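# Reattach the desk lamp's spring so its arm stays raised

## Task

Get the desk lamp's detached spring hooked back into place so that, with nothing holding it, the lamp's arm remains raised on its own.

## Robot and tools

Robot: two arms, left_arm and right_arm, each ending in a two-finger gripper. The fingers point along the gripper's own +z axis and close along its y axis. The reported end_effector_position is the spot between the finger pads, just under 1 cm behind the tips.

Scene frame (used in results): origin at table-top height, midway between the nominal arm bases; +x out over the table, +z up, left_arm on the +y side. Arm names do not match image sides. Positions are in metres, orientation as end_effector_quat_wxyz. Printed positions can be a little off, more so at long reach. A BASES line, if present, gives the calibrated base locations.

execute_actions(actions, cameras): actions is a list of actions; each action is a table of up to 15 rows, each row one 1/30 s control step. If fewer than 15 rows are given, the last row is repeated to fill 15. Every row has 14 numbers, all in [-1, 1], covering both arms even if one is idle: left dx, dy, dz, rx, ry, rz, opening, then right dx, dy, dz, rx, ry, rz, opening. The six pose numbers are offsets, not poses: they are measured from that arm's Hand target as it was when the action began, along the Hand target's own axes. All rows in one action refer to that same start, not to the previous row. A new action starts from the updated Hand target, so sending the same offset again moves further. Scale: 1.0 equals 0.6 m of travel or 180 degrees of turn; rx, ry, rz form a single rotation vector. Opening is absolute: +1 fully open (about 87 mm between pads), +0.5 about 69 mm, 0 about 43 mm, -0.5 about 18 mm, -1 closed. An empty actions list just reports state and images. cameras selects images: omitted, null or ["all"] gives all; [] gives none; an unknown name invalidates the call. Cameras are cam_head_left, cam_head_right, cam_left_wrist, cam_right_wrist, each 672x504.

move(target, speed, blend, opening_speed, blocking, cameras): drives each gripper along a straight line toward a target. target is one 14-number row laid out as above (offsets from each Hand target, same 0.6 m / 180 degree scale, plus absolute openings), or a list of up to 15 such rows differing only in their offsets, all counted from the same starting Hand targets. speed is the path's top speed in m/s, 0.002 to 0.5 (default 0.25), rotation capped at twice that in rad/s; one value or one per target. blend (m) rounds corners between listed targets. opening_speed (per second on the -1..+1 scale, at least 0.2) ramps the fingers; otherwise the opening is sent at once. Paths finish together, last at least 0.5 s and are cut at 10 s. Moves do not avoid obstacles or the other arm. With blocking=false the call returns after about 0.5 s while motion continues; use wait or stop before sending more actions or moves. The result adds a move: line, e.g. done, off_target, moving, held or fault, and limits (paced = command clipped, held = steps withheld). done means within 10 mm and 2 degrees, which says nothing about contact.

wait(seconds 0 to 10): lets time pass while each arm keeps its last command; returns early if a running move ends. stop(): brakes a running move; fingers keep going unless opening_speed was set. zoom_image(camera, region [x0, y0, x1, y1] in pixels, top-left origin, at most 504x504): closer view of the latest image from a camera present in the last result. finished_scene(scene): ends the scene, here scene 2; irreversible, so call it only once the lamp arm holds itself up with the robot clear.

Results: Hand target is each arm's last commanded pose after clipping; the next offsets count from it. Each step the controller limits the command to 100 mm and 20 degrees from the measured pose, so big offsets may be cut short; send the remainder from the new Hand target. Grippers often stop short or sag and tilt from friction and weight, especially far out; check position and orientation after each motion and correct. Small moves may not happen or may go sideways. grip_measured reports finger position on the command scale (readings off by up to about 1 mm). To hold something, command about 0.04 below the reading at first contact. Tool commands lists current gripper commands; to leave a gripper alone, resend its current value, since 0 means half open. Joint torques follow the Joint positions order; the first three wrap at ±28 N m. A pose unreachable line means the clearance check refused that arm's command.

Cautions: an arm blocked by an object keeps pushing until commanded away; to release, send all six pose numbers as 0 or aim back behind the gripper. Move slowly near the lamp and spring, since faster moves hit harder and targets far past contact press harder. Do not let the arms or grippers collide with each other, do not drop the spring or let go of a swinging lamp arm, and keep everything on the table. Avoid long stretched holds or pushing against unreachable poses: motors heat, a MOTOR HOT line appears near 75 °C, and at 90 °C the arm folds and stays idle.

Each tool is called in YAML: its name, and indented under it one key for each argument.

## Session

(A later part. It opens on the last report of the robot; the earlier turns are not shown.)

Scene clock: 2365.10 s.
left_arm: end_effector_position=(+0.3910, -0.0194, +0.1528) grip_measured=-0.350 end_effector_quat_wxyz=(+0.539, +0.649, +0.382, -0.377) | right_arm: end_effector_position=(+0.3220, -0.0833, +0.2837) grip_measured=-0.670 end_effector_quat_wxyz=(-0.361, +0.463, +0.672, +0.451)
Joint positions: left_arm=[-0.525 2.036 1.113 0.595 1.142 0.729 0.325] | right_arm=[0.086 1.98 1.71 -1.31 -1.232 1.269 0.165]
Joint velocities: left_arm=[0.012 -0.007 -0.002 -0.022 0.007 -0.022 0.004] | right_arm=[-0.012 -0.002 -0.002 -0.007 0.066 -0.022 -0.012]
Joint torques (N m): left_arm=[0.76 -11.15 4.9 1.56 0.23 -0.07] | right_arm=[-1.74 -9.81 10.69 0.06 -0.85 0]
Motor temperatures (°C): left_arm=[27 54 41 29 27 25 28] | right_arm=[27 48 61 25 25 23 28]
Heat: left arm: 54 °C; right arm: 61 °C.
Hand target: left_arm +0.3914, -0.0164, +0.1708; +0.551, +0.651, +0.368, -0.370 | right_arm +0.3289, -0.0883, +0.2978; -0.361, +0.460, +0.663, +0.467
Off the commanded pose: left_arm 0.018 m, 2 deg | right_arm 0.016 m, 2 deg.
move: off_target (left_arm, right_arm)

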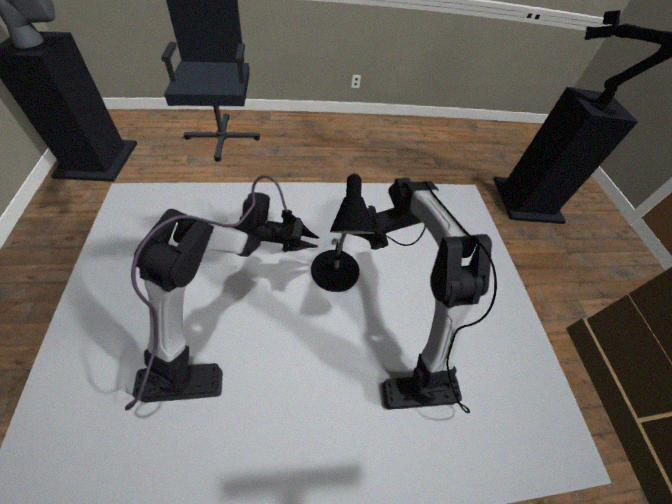

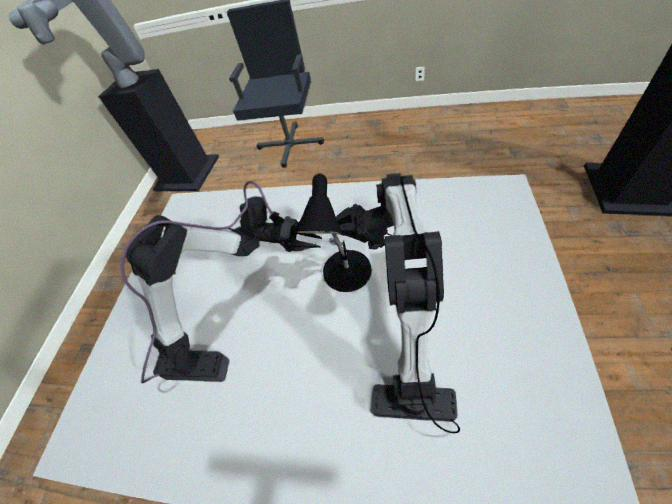

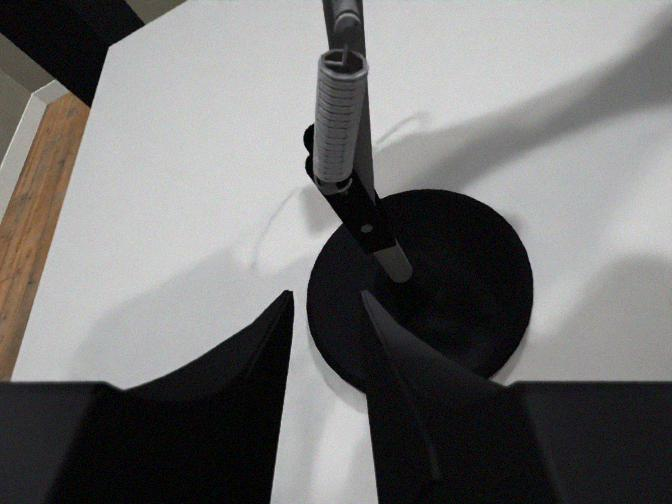

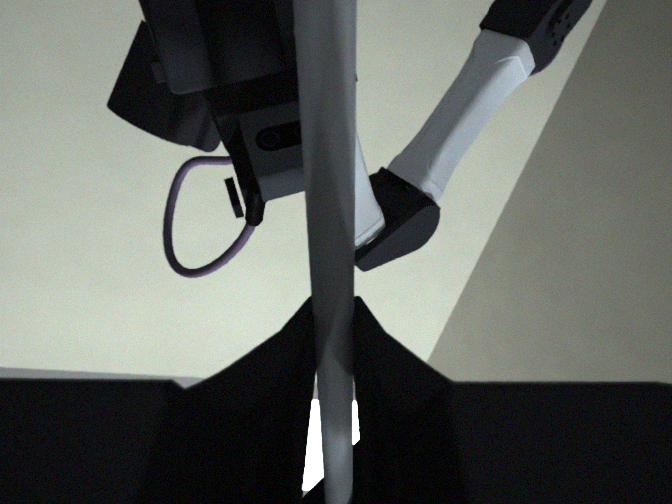

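zoom_image:
  camera: "cam_left_wrist"
  region: [280, 0, 430, 270]

zoom_image:
  camera: "cam_left_wrist"
  region: [300, 120, 400, 220]

Scaled by 1.867 from the camera's 672x504 image, which has a finer 960x720 frame.

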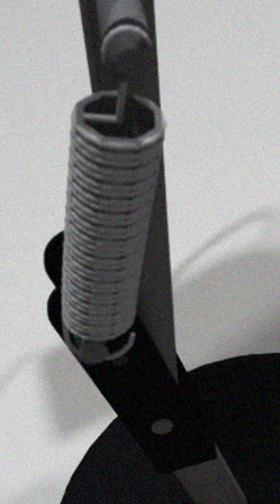

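Scaled by 5.040 from the camera's 672x504 image, which has a finer 960x720 frame.

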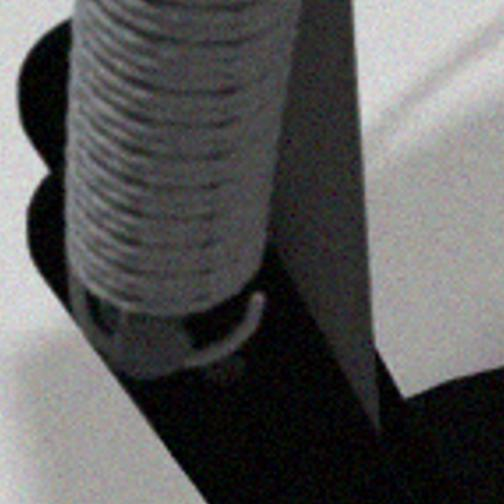

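move:
  target: [-0.0544, 0.0216, -0.0739, 0, 0, 0, -0.35, 0, 0, 0, 0, 0, 0, -0.7]
  speed: 0.08
  cameras: ["cam_left_wrist"]

zoom_image:
  camera: "cam_left_wrist"
  region: [280, 100, 430, 350]

Scene clock: 2377.20 s.
left_arm: end_effector_position=(+0.3894, +0.0213, +0.1923) grip_measured=-0.350 end_effector_quat_wxyz=(+0.538, +0.648, +0.384, -0.380) | right_arm: end_effector_position=(+0.3220, -0.0833, +0.2837) grip_measured=-0.670 end_effector_quat_wxyz=(-0.361, +0.463, +0.672, +0.451)
Joint positions: left_arm=[-0.433 1.883 1.105 0.368 1.229 0.809 0.325] | right_arm=[0.086 1.98 1.71 -1.31 -1.232 1.269 0.165]
Joint velocities: left_arm=[0.017 -0.002 0.017 -0.037 -0.022 0.007 -0.004] | right_arm=[0.012 -0.017 -0.017 0.007 0.022 -0.007 0.002]
Joint torques (N m): left_arm=[0.75 -10 6.26 1.45 0.27 -0.07] | right_arm=[-1.74 -9.81 10.67 0.07 -0.86 0]
Motor temperatures (°C): left_arm=[27 56 41 30 27 25 28] | right_arm=[27 49 61 25 25 23 28]
Heat: left arm: 56 °C; right arm: 61 °C.
Hand target: left_arm +0.3909, +0.0235, +0.2113; +0.551, +0.651, +0.368, -0.370 | right_arm +0.3289, -0.0883, +0.2978; -0.361, +0.460, +0.663, +0.467
Off the commanded pose: left_arm 0.019 m, 3 deg | right_arm 0.016 m, 2 deg.
move: off_target (left_arm, right_arm)
Images, in order (width x height): cam_left_wrist 672x504.

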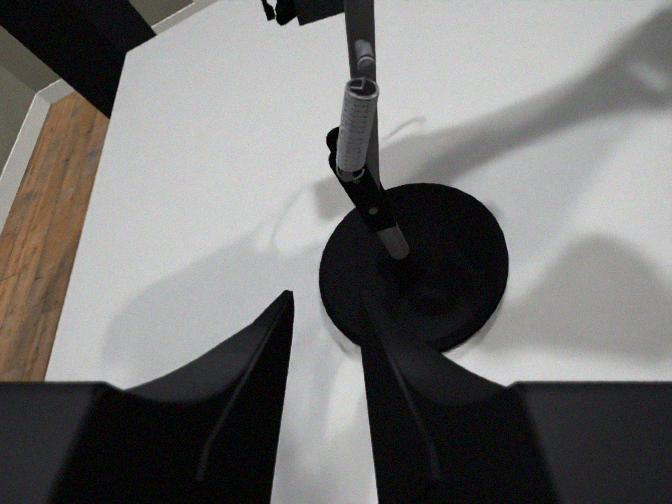

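Scaled by 2.016 from the camera's 672x504 image, which has a finer 960x720 frame.

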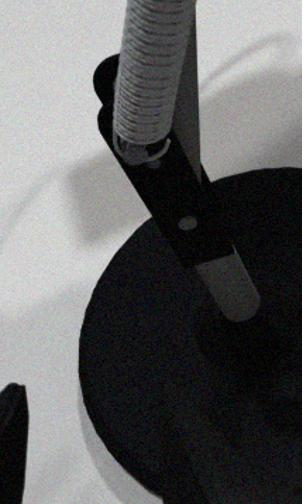

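move:
  target: [0, 0, 0, 0, 0, 0, -0.35, -0.0076, -0.0083, 0.0078, 0, 0, 0, -0.7]
  speed: 0.03
  cameras: ["cam_left_wrist", "cam_right_wrist"]

Scene clock: 2393.17 s.
left_arm: end_effector_position=(+0.3892, +0.0213, +0.1922) grip_measured=-0.350 end_effector_quat_wxyz=(+0.537, +0.648, +0.384, -0.380) | right_arm: end_effector_position=(+0.3225, -0.0832, +0.2838) grip_measured=-0.670 end_effector_quat_wxyz=(-0.361, +0.462, +0.672, +0.452)
Joint positions: left_arm=[-0.433 1.883 1.105 0.367 1.229 0.81 0.325] | right_arm=[0.086 1.98 1.71 -1.306 -1.233 1.271 0.165]
Joint velocities: left_arm=[-0.002 -0.002 -0.017 0.007 -0.066 -0.007 -0.001] | right_arm=[-0.012 -0.022 -0.002 0.051 -0.051 -0.007 -0.002]
Joint torques (N m): left_arm=[0.73 -10 6.27 1.44 0.27 -0.07] | right_arm=[-1.07 -11.03 6.3 0.43 -0.84 0.13]
Motor temperatures (°C): left_arm=[27 54 41 30 27 25 28] | right_arm=[27 49 61 25 25 23 28]
Heat: left arm: 54 °C; right arm: 61 °C.
Hand target: left_arm +0.3909, +0.0235, +0.2113; +0.551, +0.651, +0.368, -0.370 | right_arm +0.3253, -0.0858, +0.2908; -0.361, +0.460, +0.663, +0.467
Off the commanded pose: left_arm 0.019 m, 3 deg | right_arm 0.008 m, 2 deg.
move: off_target (left_arm)
Images, in order (width x height): cam_left_wrist 672x504, cam_right_wrist 672x504.

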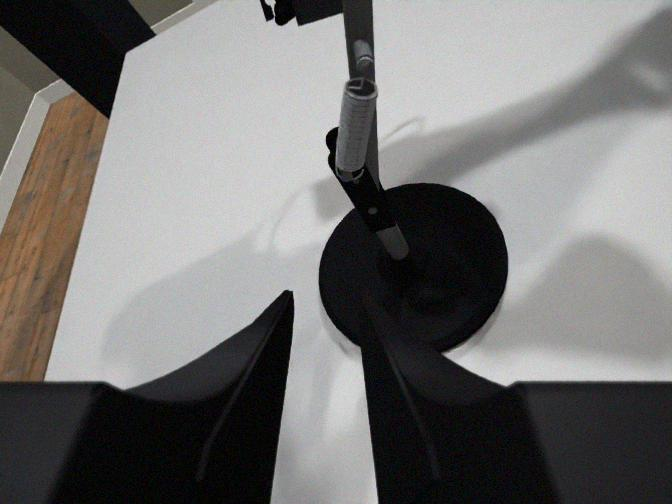

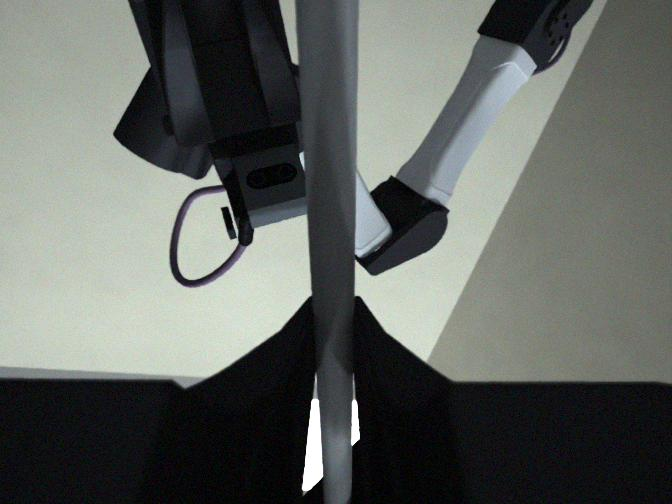

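move:
  target: [0, 0, 0, 0, 0, 0, -0.35, -0.0087, -0.0076, 0.0083, 0, 0, 0, -0.7]
  speed: 0.03
  cameras: ["cam_right_wrist"]

Scene clock: 2396.80 s.
left_arm: end_effector_position=(+0.3891, +0.0213, +0.1922) grip_measured=-0.350 end_effector_quat_wxyz=(+0.537, +0.648, +0.384, -0.380) | right_arm: end_effector_position=(+0.3233, -0.0823, +0.2836) grip_measured=-0.670 end_effector_quat_wxyz=(-0.374, +0.459, +0.658, +0.466)
Joint positions: left_arm=[-0.433 1.883 1.105 0.366 1.23 0.811 0.325] | right_arm=[0.086 1.976 1.67 -1.255 -1.281 1.295 0.165]
Joint velocities: left_arm=[-0.002 -0.007 -0.012 0.022 -0.051 0.037 -0.009] | right_arm=[0.007 -0.002 0.007 -0.066 -0.007 -0.022 -0.012]
Joint torques (N m): left_arm=[0.75 -10 6.27 1.44 0.27 -0.07] | right_arm=[-0.35 -12.18 5.2 0.53 -0.31 0.09]
Motor temperatures (°C): left_arm=[27 54 41 30 27 25 28] | right_arm=[27 49 60 25 25 23 28]
Heat: left arm: 54 °C; right arm: 60 °C.
Hand target: left_arm +0.3909, +0.0235, +0.2113; +0.551, +0.651, +0.368, -0.370 | right_arm +0.3223, -0.0830, +0.2833; -0.361, +0.460, +0.663, +0.467
Off the commanded pose: left_arm 0.019 m, 3 deg | right_arm 0.001 m, 2 deg.
move: off_target (left_arm)
Images, in order (width x height): cam_right_wrist 672x504.

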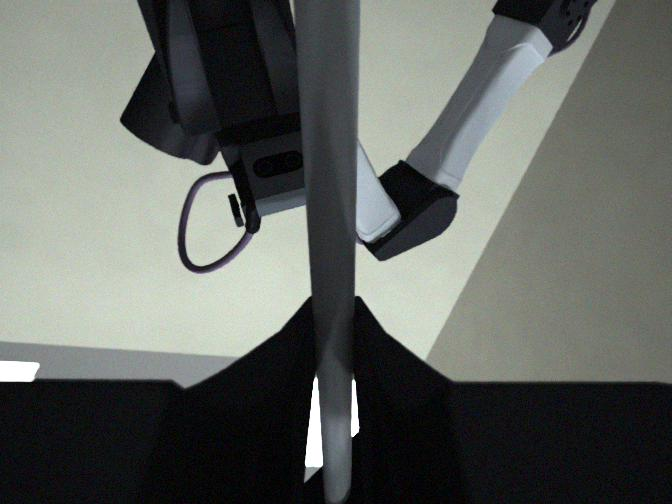

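move:
  target: [0, 0, 0, 0, 0, 0, -0.35, 0, 0, 0, 0, 0, 0, -0.58]
  speed: 0.03
  opening_speed: 0.2
  cameras: ["cam_left_wrist", "cam_right_wrist"]

zoom_image:
  camera: "cam_right_wrist"
  region: [260, 280, 420, 500]

Scene clock: 2401.57 s.
left_arm: end_effector_position=(+0.3891, +0.0213, +0.1922) grip_measured=-0.350 end_effector_quat_wxyz=(+0.537, +0.648, +0.384, -0.380) | right_arm: end_effector_position=(+0.3242, -0.0824, +0.2788) grip_measured=-0.580 end_effector_quat_wxyz=(-0.370, +0.463, +0.660, +0.462)
Joint positions: left_arm=[-0.433 1.883 1.105 0.366 1.23 0.811 0.325] | right_arm=[0.086 1.976 1.66 -1.238 -1.267 1.305 0.21]
Joint velocities: left_arm=[0.012 0.002 0.007 -0.022 -0.022 -0.007 -0.009] | right_arm=[-0.007 0.002 0.007 -0.007 -0.066 0.037 0.005]
Joint torques (N m): left_arm=[0.75 -10 6.27 1.44 0.27 -0.07] | right_arm=[-0.42 -12.51 5.68 0.46 -0.46 0.09]
Motor temperatures (°C): left_arm=[27 53 41 30 27 25 28] | right_arm=[27 49 59 26 25 23 28]
Heat: left arm: 53 °C; right arm: 59 °C.
Hand target: left_arm +0.3909, +0.0235, +0.2113; +0.551, +0.651, +0.368, -0.370 | right_arm +0.3223, -0.0830, +0.2833; -0.361, +0.460, +0.663, +0.467
Off the commanded pose: left_arm 0.019 m, 3 deg | right_arm 0.005 m, 1 deg.
move: off_target (left_arm)
Images, in order (width x height): cam_left_wrist 672x504, cam_right_wrist 672x504.

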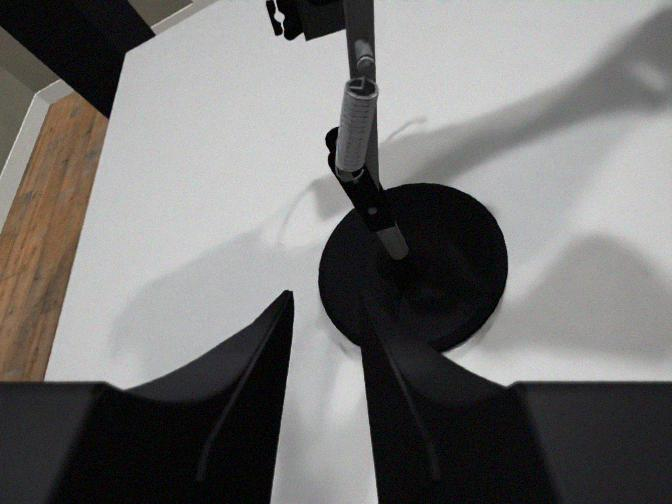

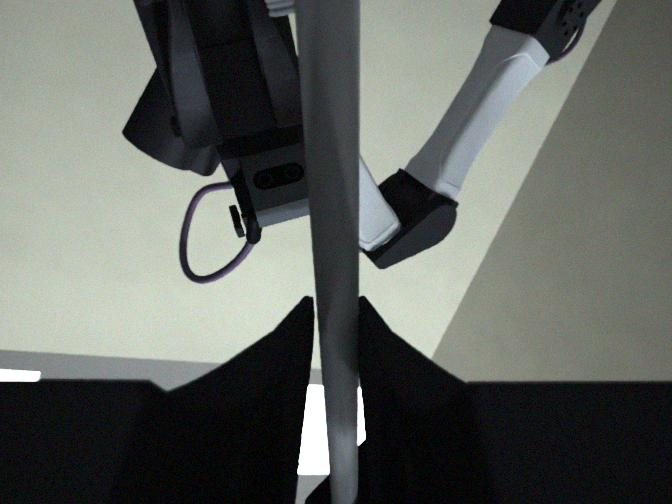

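Scaled by 2.291 from the camera's 672x504 image, which has a finer 960x720 frame.

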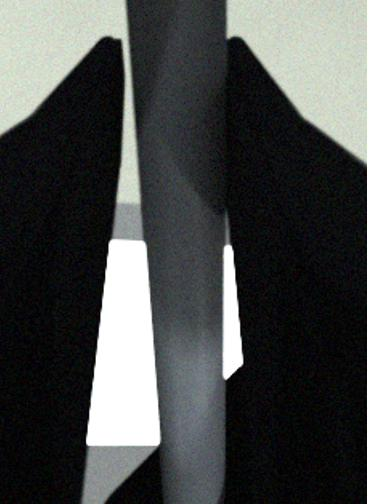

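move:
  target: [0, 0, 0, 0, 0, 0, -0.35, 0, 0, 0, 0, 0, 0, -0.48]
  speed: 0.03
  opening_speed: 0.2
  cameras: ["cam_left_wrist", "cam_right_wrist"]

zoom_image:
  camera: "cam_right_wrist"
  region: [260, 280, 420, 500]

Scene clock: 2406.00 s.
left_arm: end_effector_position=(+0.3891, +0.0213, +0.1922) grip_measured=-0.350 end_effector_quat_wxyz=(+0.537, +0.648, +0.384, -0.380) | right_arm: end_effector_position=(+0.3244, -0.0824, +0.2787) grip_measured=-0.480 end_effector_quat_wxyz=(-0.370, +0.463, +0.660, +0.462)
Joint positions: left_arm=[-0.433 1.883 1.105 0.366 1.23 0.811 0.325] | right_arm=[0.086 1.976 1.66 -1.237 -1.267 1.306 0.26]
Joint velocities: left_arm=[-0.012 -0.002 0.007 -0.051 0.051 0.007 -0.007] | right_arm=[0.012 0.007 -0.002 0.007 0.081 -0.022 0.016]
Joint torques (N m): left_arm=[0.75 -10.02 6.27 1.44 0.27 -0.07] | right_arm=[-0.34 -12.55 5.64 0.46 -0.47 0.07]
Motor temperatures (°C): left_arm=[27 53 41 30 27 25 28] | right_arm=[27 50 59 26 25 23 28]
Heat: left arm: 53 °C; right arm: 59 °C.
Hand target: left_arm +0.3909, +0.0235, +0.2113; +0.551, +0.651, +0.368, -0.370 | right_arm +0.3223, -0.0830, +0.2833; -0.361, +0.460, +0.663, +0.467
Off the commanded pose: left_arm 0.019 m, 3 deg | right_arm 0.005 m, 1 deg.
move: off_target (left_arm)
Images, in order (width x height): cam_left_wrist 672x504, cam_right_wrist 672x504.

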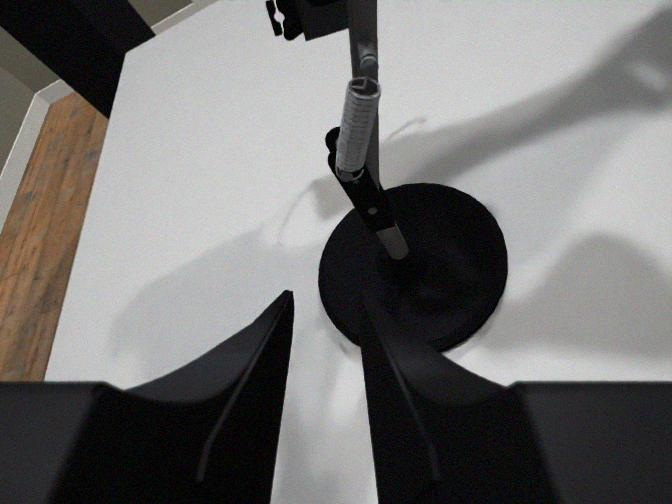

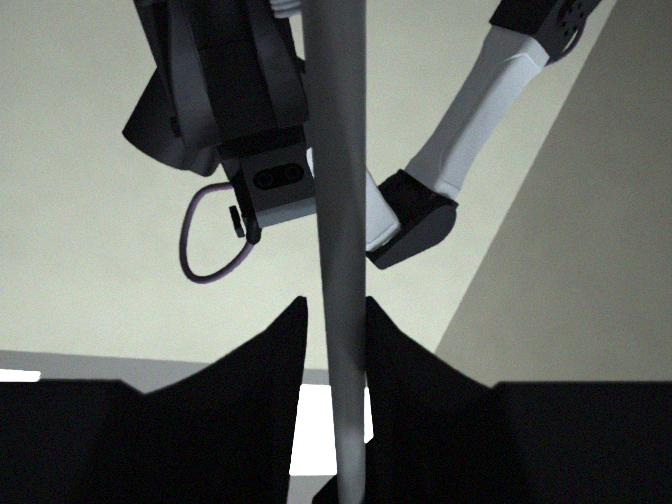

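Scaled by 2.291 from the camera's 672x504 image, which has a finer 960x720 frame.

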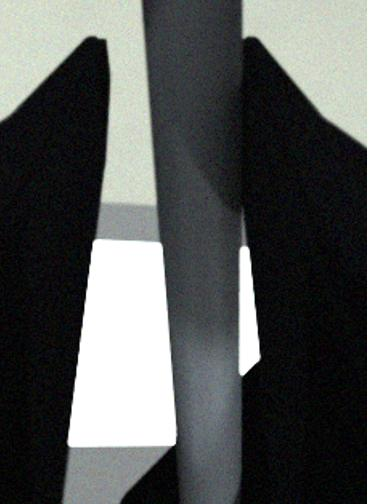

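move:
  target: [0, 0, 0, 0, 0, 0, -0.35, 0, 0, 0, 0, 0, 0, -0.3]
  speed: 0.03
  opening_speed: 0.2
  cameras: ["cam_left_wrist", "cam_right_wrist"]

zoom_image:
  camera: "cam_right_wrist"
  region: [260, 280, 420, 500]

Scene clock: 2412.70 s.
left_arm: end_effector_position=(+0.3891, +0.0213, +0.1922) grip_measured=-0.350 end_effector_quat_wxyz=(+0.537, +0.648, +0.384, -0.380) | right_arm: end_effector_position=(+0.3245, -0.0824, +0.2787) grip_measured=-0.300 end_effector_quat_wxyz=(-0.370, +0.463, +0.660, +0.462)
Joint positions: left_arm=[-0.433 1.883 1.105 0.366 1.23 0.811 0.325] | right_arm=[0.086 1.976 1.66 -1.236 -1.266 1.306 0.35]
Joint velocities: left_arm=[0.002 -0.017 0.002 0.007 -0.051 0.051 -0.012] | right_arm=[0.032 -0.002 0.012 0.022 0.022 0.007 -0.009]
Joint torques (N m): left_arm=[0.76 -10.02 6.26 1.45 0.27 -0.08] | right_arm=[-0.35 -12.57 5.64 0.44 -0.47 0.06]
Motor temperatures (°C): left_arm=[27 53 41 30 27 25 28] | right_arm=[27 51 58 26 25 23 27]
Heat: left arm: 53 °C; right arm: 58 °C.
Hand target: left_arm +0.3909, +0.0235, +0.2113; +0.551, +0.651, +0.368, -0.370 | right_arm +0.3223, -0.0830, +0.2833; -0.361, +0.460, +0.663, +0.467
Off the commanded pose: left_arm 0.019 m, 3 deg | right_arm 0.005 m, 1 deg.
move: off_target (left_arm)
Images, in order (width x height): cam_left_wrist 672x504, cam_right_wrist 672x504.

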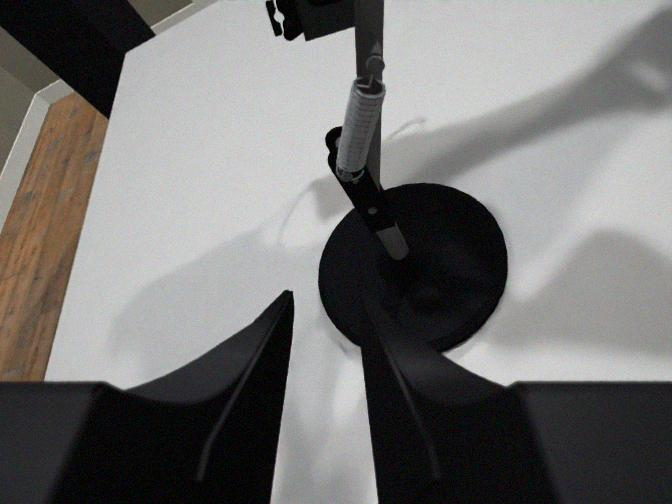

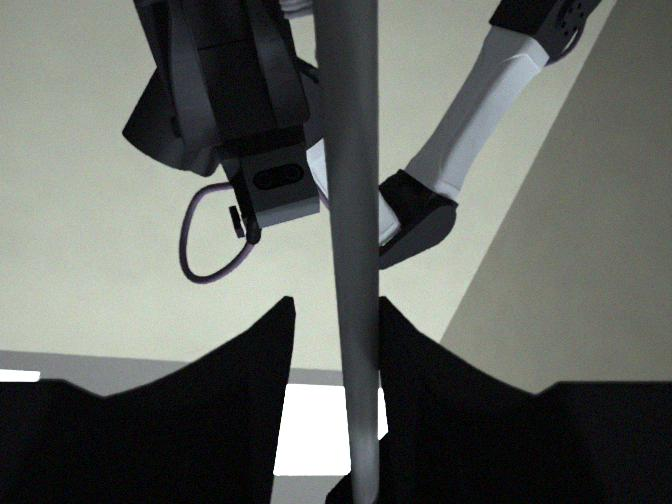

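Scaled by 2.291 from the camera's 672x504 image, which has a finer 960x720 frame.

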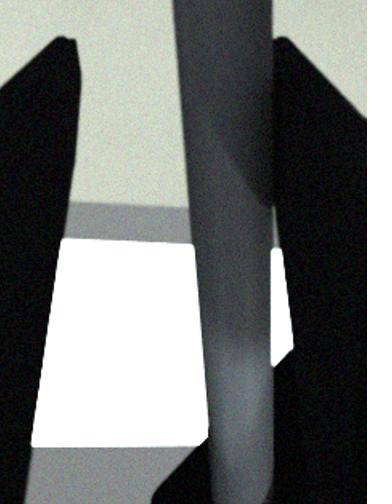

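zoom_image:
  camera: "cam_left_wrist"
  region: [310, 30, 420, 220]

Scaled by 2.653 from the camera's 672x504 image, which has a finer 960x720 frame.

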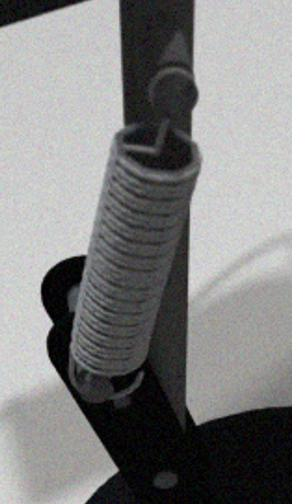

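zoom_image:
  camera: "cam_left_wrist"
  region: [325, 150, 375, 200]

Scaled by 10.080 from the camera's 672x504 image, which has a finer 960x720 frame.

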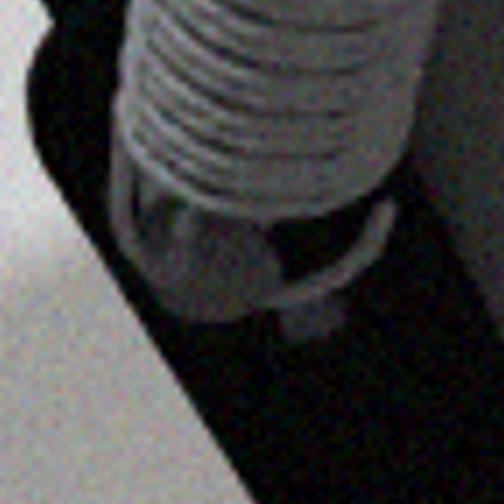

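move:
  target: [-0.0255, -0.1527, 0.0565, -0.1674, 0.1997, 0.3186, -0.35, 0, 0, 0, 0, 0, 0, -0.3]
  speed: 0.15

Scene clock: 2465.50 s.
left_arm: end_effector_position=(+0.3017, -0.0028, +0.1755) grip_measured=-0.350 end_effector_quat_wxyz=(+0.662, +0.667, +0.245, +0.237) | right_arm: end_effector_position=(+0.3245, -0.0824, +0.2787) grip_measured=-0.300 end_effector_quat_wxyz=(-0.370, +0.463, +0.660, +0.462)
Joint positions: left_arm=[-1.111 1.875 0.444 1.42 -0.198 1.561 0.325] | right_arm=[0.086 1.976 1.66 -1.236 -1.266 1.306 0.35]
Joint velocities: left_arm=[0.002 -0.007 0.007 -0.007 0.037 -0.037 -0.004] | right_arm=[-0.017 0.012 0.012 0.022 -0.066 -0.11 -0.004]
Joint torques (N m): left_arm=[-0.51 -5 3.45 2.22 -0.07 -0.11] | right_arm=[-0.34 -12.56 5.64 0.44 -0.47 0.06]
Motor temperatures (°C): left_arm=[27 52 41 31 27 25 28] | right_arm=[26 56 55 26 25 23 27]
Heat: left arm: 52 °C; right arm: 56 °C.
Hand target: left_arm +0.3001, -0.0036, +0.1791; +0.668, +0.661, +0.242, +0.241 | right_arm +0.3223, -0.0830, +0.2833; -0.361, +0.460, +0.663, +0.467
Off the commanded pose: left_arm 0.006 m, 1 deg | right_arm 0.005 m, 1 deg.
move: done

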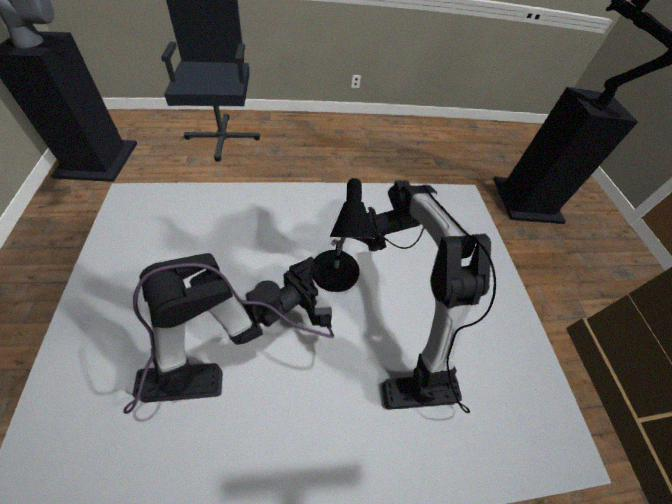

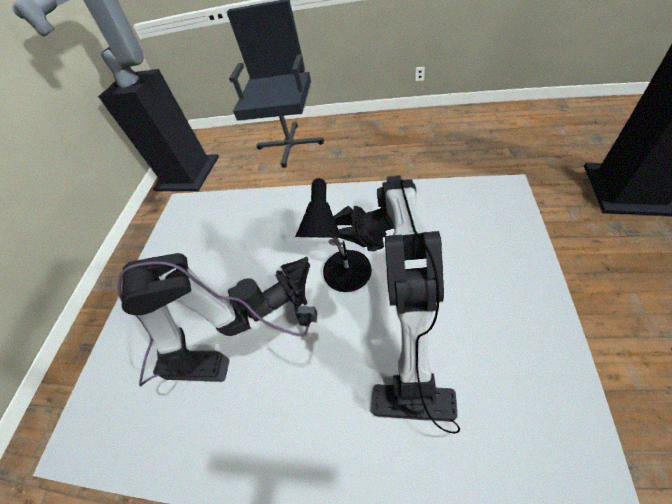

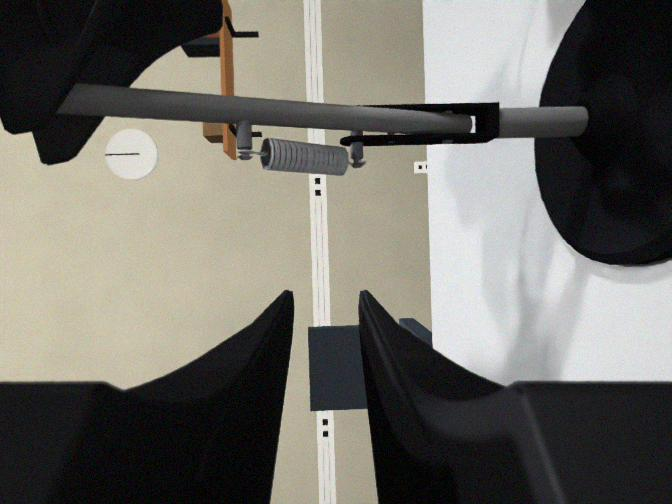

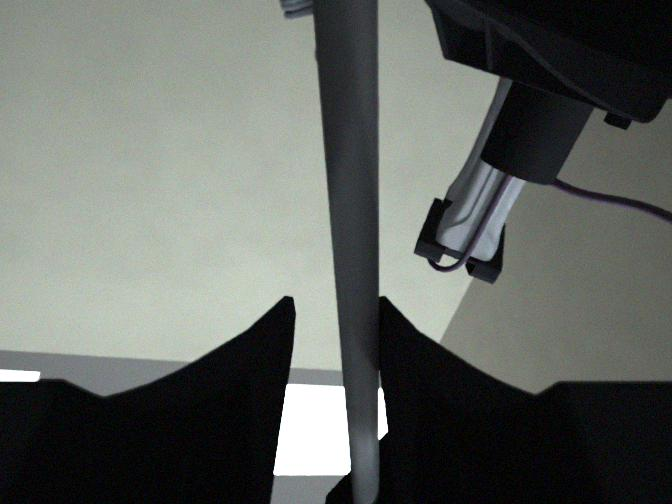

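Great side view. Zooming in.

zoom_image:
  camera: "cam_left_wrist"
  region: [220, 90, 400, 190]

zoom_image:
  camera: "cam_left_wrist"
  region: [325, 110, 395, 180]

Scaled by 2.800 from the camera's 672x504 image, which has a finer 960x720 frame.

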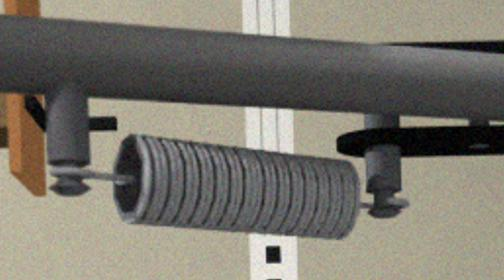

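Scaled by 7.200 from the camera's 672x504 image, which has a finer 960x720 frame.

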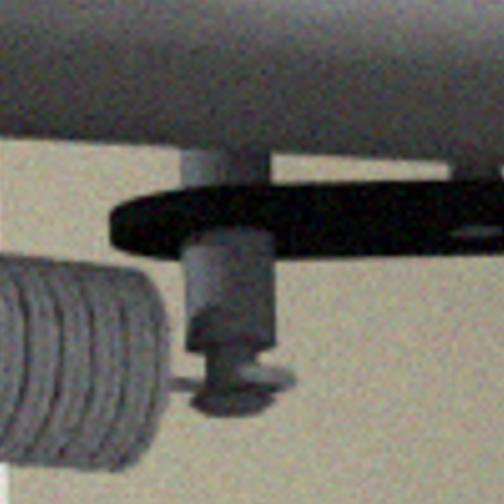

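zoom_image:
  camera: "cam_left_wrist"
  region: [220, 110, 290, 180]

zoom_image:
  camera: "cam_left_wrist"
  region: [340, 140, 375, 175]

Scaled by 7.200 from the camera's 672x504 image, which has a finer 960x720 frame.

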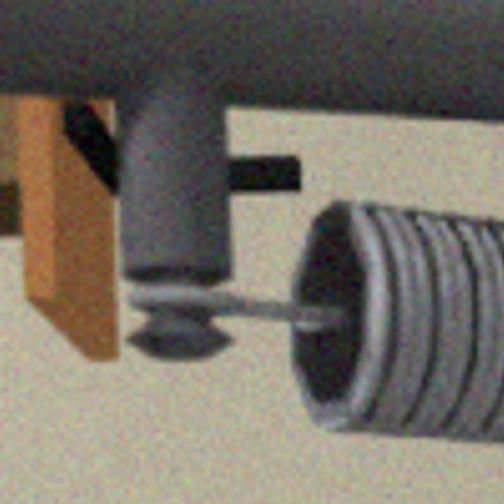

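Scaled by 14.400 from the camera's 672x504 image, which has a finer 960x720 frame.

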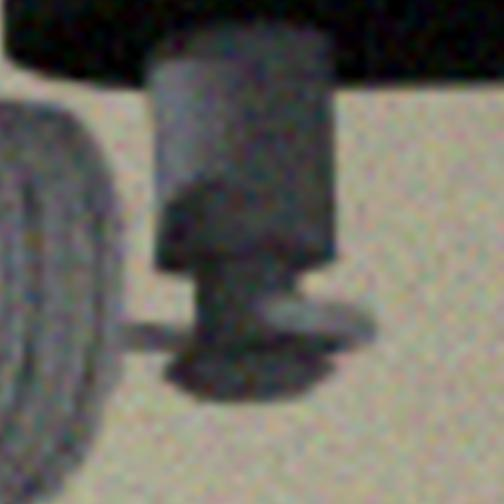

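move:
  target: [0, 0, 0, 0, 0, 0, -0.35, 0.0009, -0.0268, 0.0065, 0, 0, 0, -0.3]
  speed: 0.02
  cameras: ["cam_left_wrist", "cam_right_wrist"]

zoom_image:
  camera: "cam_left_wrist"
  region: [220, 90, 400, 190]

Scene clock: 2502.03 s.
left_arm: end_effector_position=(+0.3018, -0.0027, +0.1756) grip_measured=-0.350 end_effector_quat_wxyz=(+0.662, +0.667, +0.245, +0.238) | right_arm: end_effector_position=(+0.3109, -0.0833, +0.2702) grip_measured=-0.300 end_effector_quat_wxyz=(-0.372, +0.468, +0.657, +0.460)
Joint positions: left_arm=[-1.111 1.875 0.444 1.421 -0.199 1.562 0.325] | right_arm=[0.086 1.921 1.55 -1.174 -1.265 1.326 0.35]
Joint velocities: left_arm=[-0.002 -0.007 0.007 -0.022 0.007 -0.022 -0.004] | right_arm=[-0.007 0.002 0.012 0.007 0.081 -0.007 0.004]
Joint torques (N m): left_arm=[-0.51 -5 3.45 2.22 -0.08 -0.11] | right_arm=[0.31 -12.96 5.7 0.48 -0.49 0.08]
Motor temperatures (°C): left_arm=[27 48 40 34 27 25 27] | right_arm=[26 57 53 26 24 23 26]
Heat: left arm: 48 °C; right arm: 57 °C.
Hand target: left_arm +0.3001, -0.0036, +0.1790; +0.668, +0.662, +0.242, +0.241 | right_arm +0.3065, -0.0814, +0.2780; -0.361, +0.460, +0.663, +0.467
Off the commanded pose: left_arm 0.004 m, 1 deg | right_arm 0.009 m, 2 deg.
move: done
Images, in order (width x height): cam_left_wrist 672x504, cam_right_wrist 672x504.

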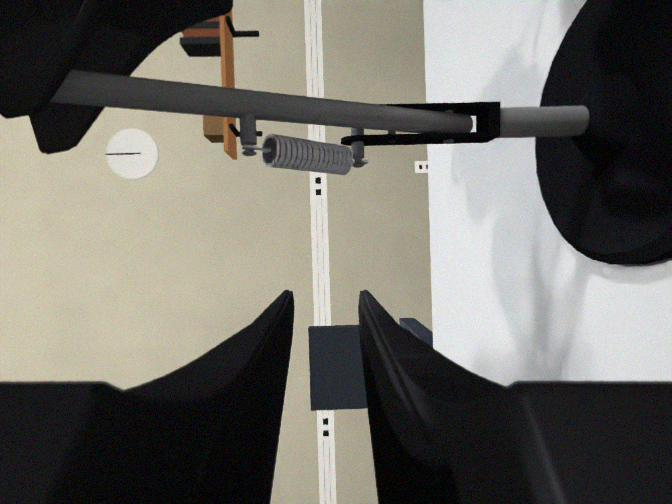

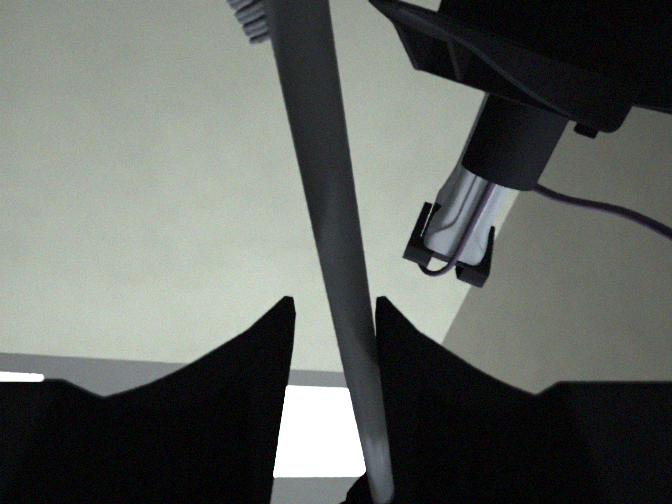

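Scaled by 2.800 from the camera's 672x504 image, which has a finer 960x720 frame.

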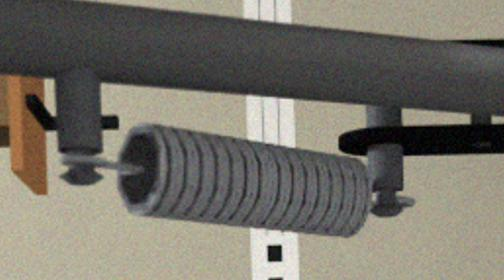

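wait:
  seconds: 0.1

zoom_image:
  camera: "cam_right_wrist"
  region: [240, 240, 460, 500]

zoom_image:
  camera: "cam_left_wrist"
  region: [220, 90, 400, 190]

Scene clock: 2517.10 s.
left_arm: end_effector_position=(+0.3018, -0.0026, +0.1757) grip_measured=-0.350 end_effector_quat_wxyz=(+0.662, +0.667, +0.245, +0.238) | right_arm: end_effector_position=(+0.3110, -0.0833, +0.2702) grip_measured=-0.300 end_effector_quat_wxyz=(-0.372, +0.468, +0.657, +0.460)
Joint positions: left_arm=[-1.111 1.875 0.444 1.421 -0.199 1.562 0.325] | right_arm=[0.086 1.921 1.55 -1.173 -1.265 1.326 0.35]
Joint velocities: left_arm=[-0.012 -0.012 0.007 0.022 -0.007 -0.037 -0.001] | right_arm=[-0.007 0.007 0.002 -0.037 -0.081 0.051 -0.009]
Joint torques (N m): left_arm=[-0.51 -5.01 3.47 2.22 -0.07 -0.11] | right_arm=[0.32 -12.98 5.72 0.48 -0.48 0.09]
Motor temperatures (°C): left_arm=[27 46 39 35 27 25 27] | right_arm=[26 58 53 26 24 23 26]
Heat: left arm: 46 °C; right arm: 58 °C.
Hand target: left_arm +0.3001, -0.0036, +0.1790; +0.668, +0.662, +0.242, +0.241 | right_arm +0.3066, -0.0814, +0.2780; -0.361, +0.460, +0.663, +0.467
Tool commands: left_gripper/opening=-0.35 right_gripper/opening=-0.3
Off the commanded pose: left_arm 0.004 m, 1 deg | right_arm 0.009 m, 2 deg.
wait: 0.10 s; at rest from the start

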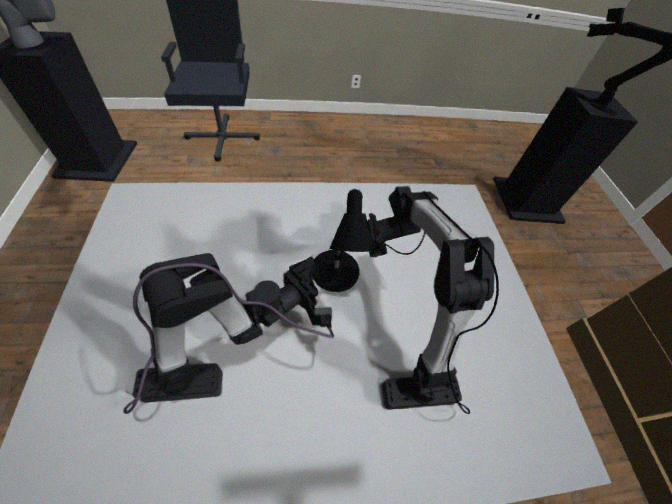

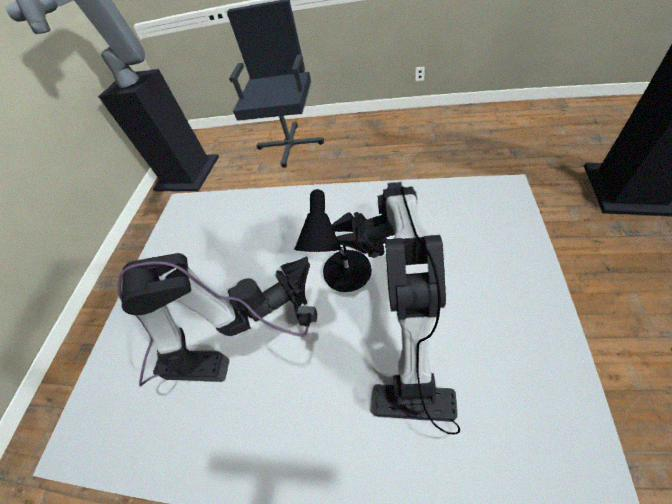

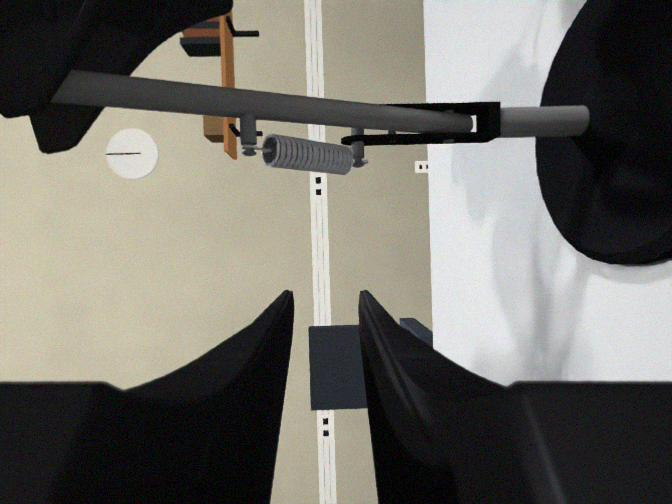

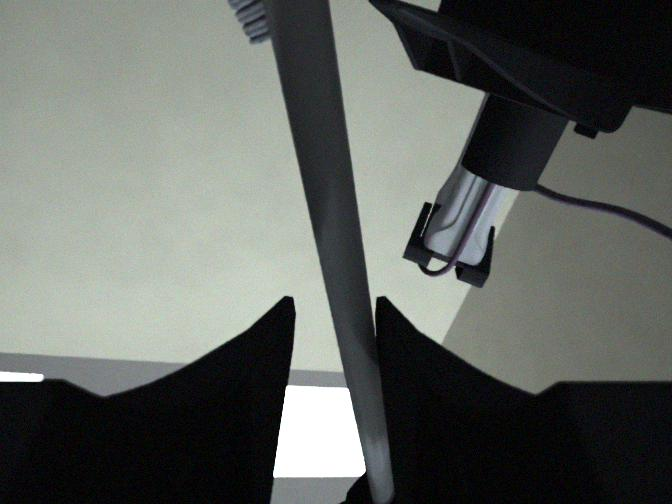

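Scaled by 1.938 from the camera's 672x504 image, which has a finer 960x720 frame.

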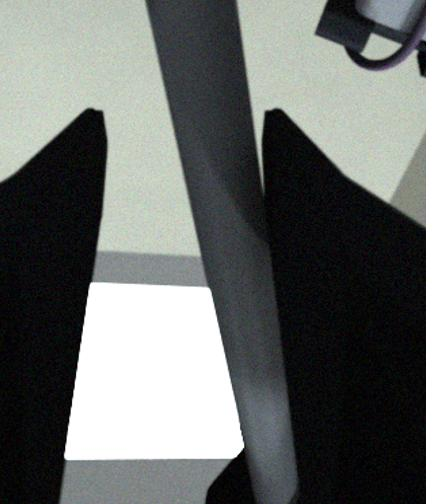

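Scaled by 2.800 from the camera's 672x504 image, which has a finer 960x720 frame.

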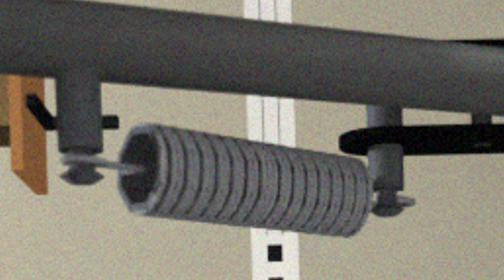

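move:
  target: [0,0,0,0,0,0,-0.35,0.0005,-0.014,0.0034,0,0,0,-0.3]
  speed: 0.02
  cameras: ["cam_left_wrist","cam_right_wrist"]

zoom_image:
  camera: "cam_right_wrist"
  region: [240, 240, 460, 500]

zoom_image:
  camera: "cam_left_wrist"
  region: [220, 90, 400, 190]

Scene clock: 2525.17 s.
left_arm: end_effector_position=(+0.3018, -0.0026, +0.1757) grip_measured=-0.350 end_effector_quat_wxyz=(+0.662, +0.667, +0.245, +0.238) | right_arm: end_effector_position=(+0.3030, -0.0827, +0.2679) grip_measured=-0.300 end_effector_quat_wxyz=(-0.371, +0.468, +0.657, +0.460)
Joint positions: left_arm=[-1.111 1.875 0.444 1.421 -0.199 1.562 0.325] | right_arm=[0.089 1.886 1.494 -1.137 -1.264 1.342 0.35]
Joint velocities: left_arm=[0.017 -0.007 -0.012 0.037 -0.037 0.007 0.001] | right_arm=[-0.017 -0.012 -0.007 0.007 0.022 0.007 -0.001]
Joint torques (N m): left_arm=[-0.53 -5 3.47 2.21 -0.07 -0.11] | right_arm=[0.42 -12.56 5.75 0.46 -0.49 0.07]
Motor temperatures (°C): left_arm=[27 46 39 36 27 25 27] | right_arm=[26 58 52 26 24 23 26]
Heat: left arm: 46 °C; right arm: 58 °C.
Hand target: left_arm +0.3001, -0.0036, +0.1790; +0.668, +0.662, +0.242, +0.241 | right_arm +0.2984, -0.0805, +0.2752; -0.361, +0.460, +0.663, +0.467
Off the commanded pose: left_arm 0.004 m, 1 deg | right_arm 0.009 m, 2 deg.
move: done
Images, in order (width x height): cam_left_wrist 672x504, cam_right_wrist 672x504.

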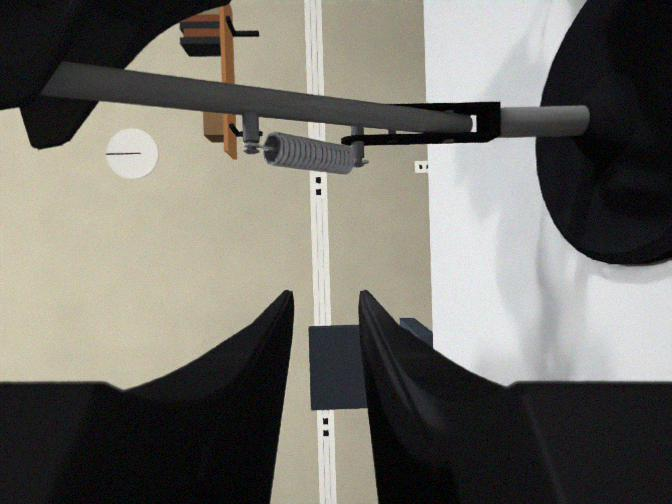

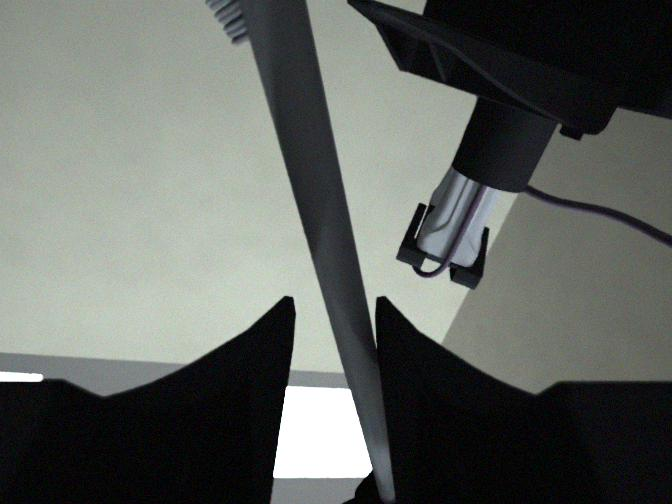

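Scaled by 1.938 from the camera's 672x504 image, which has a finer 960x720 frame.

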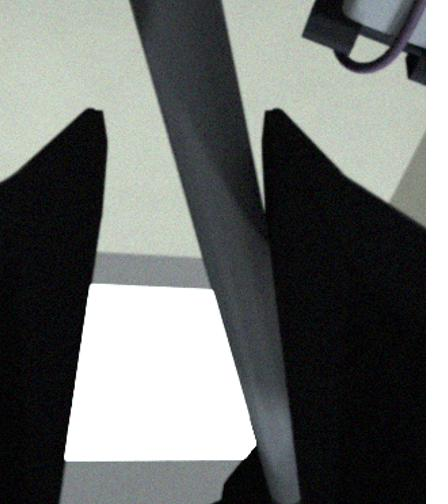

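Scaled by 2.800 from the camera's 672x504 image, which has a finer 960x720 frame.

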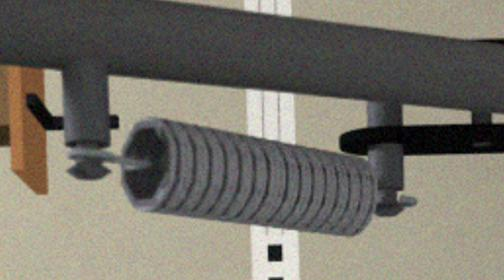

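zoom_image:
  camera: "cam_left_wrist"
  region: [335, 130, 385, 180]

zoom_image:
  camera: "cam_left_wrist"
  region: [230, 120, 290, 170]

Scaled by 10.080 from the camera's 672x504 image, which has a finer 960x720 frame.

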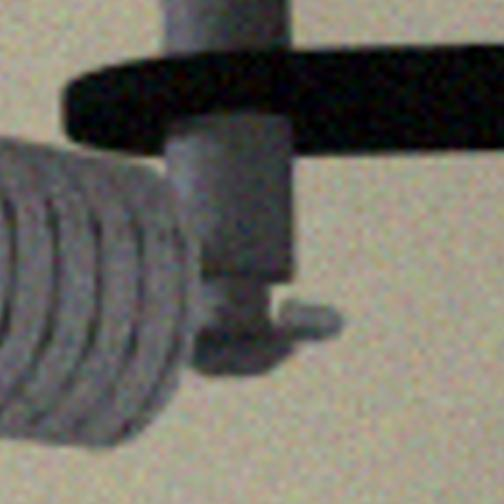

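Scaled by 8.400 from the camera's 672x504 image, which has a finer 960x720 frame.

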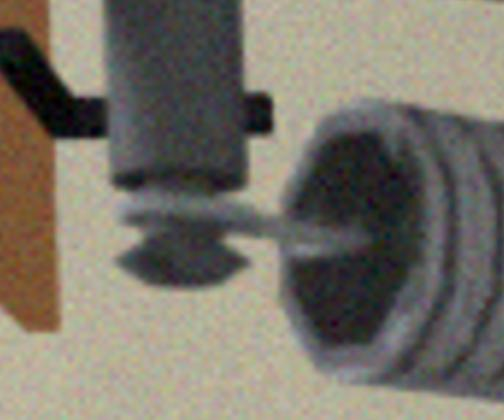

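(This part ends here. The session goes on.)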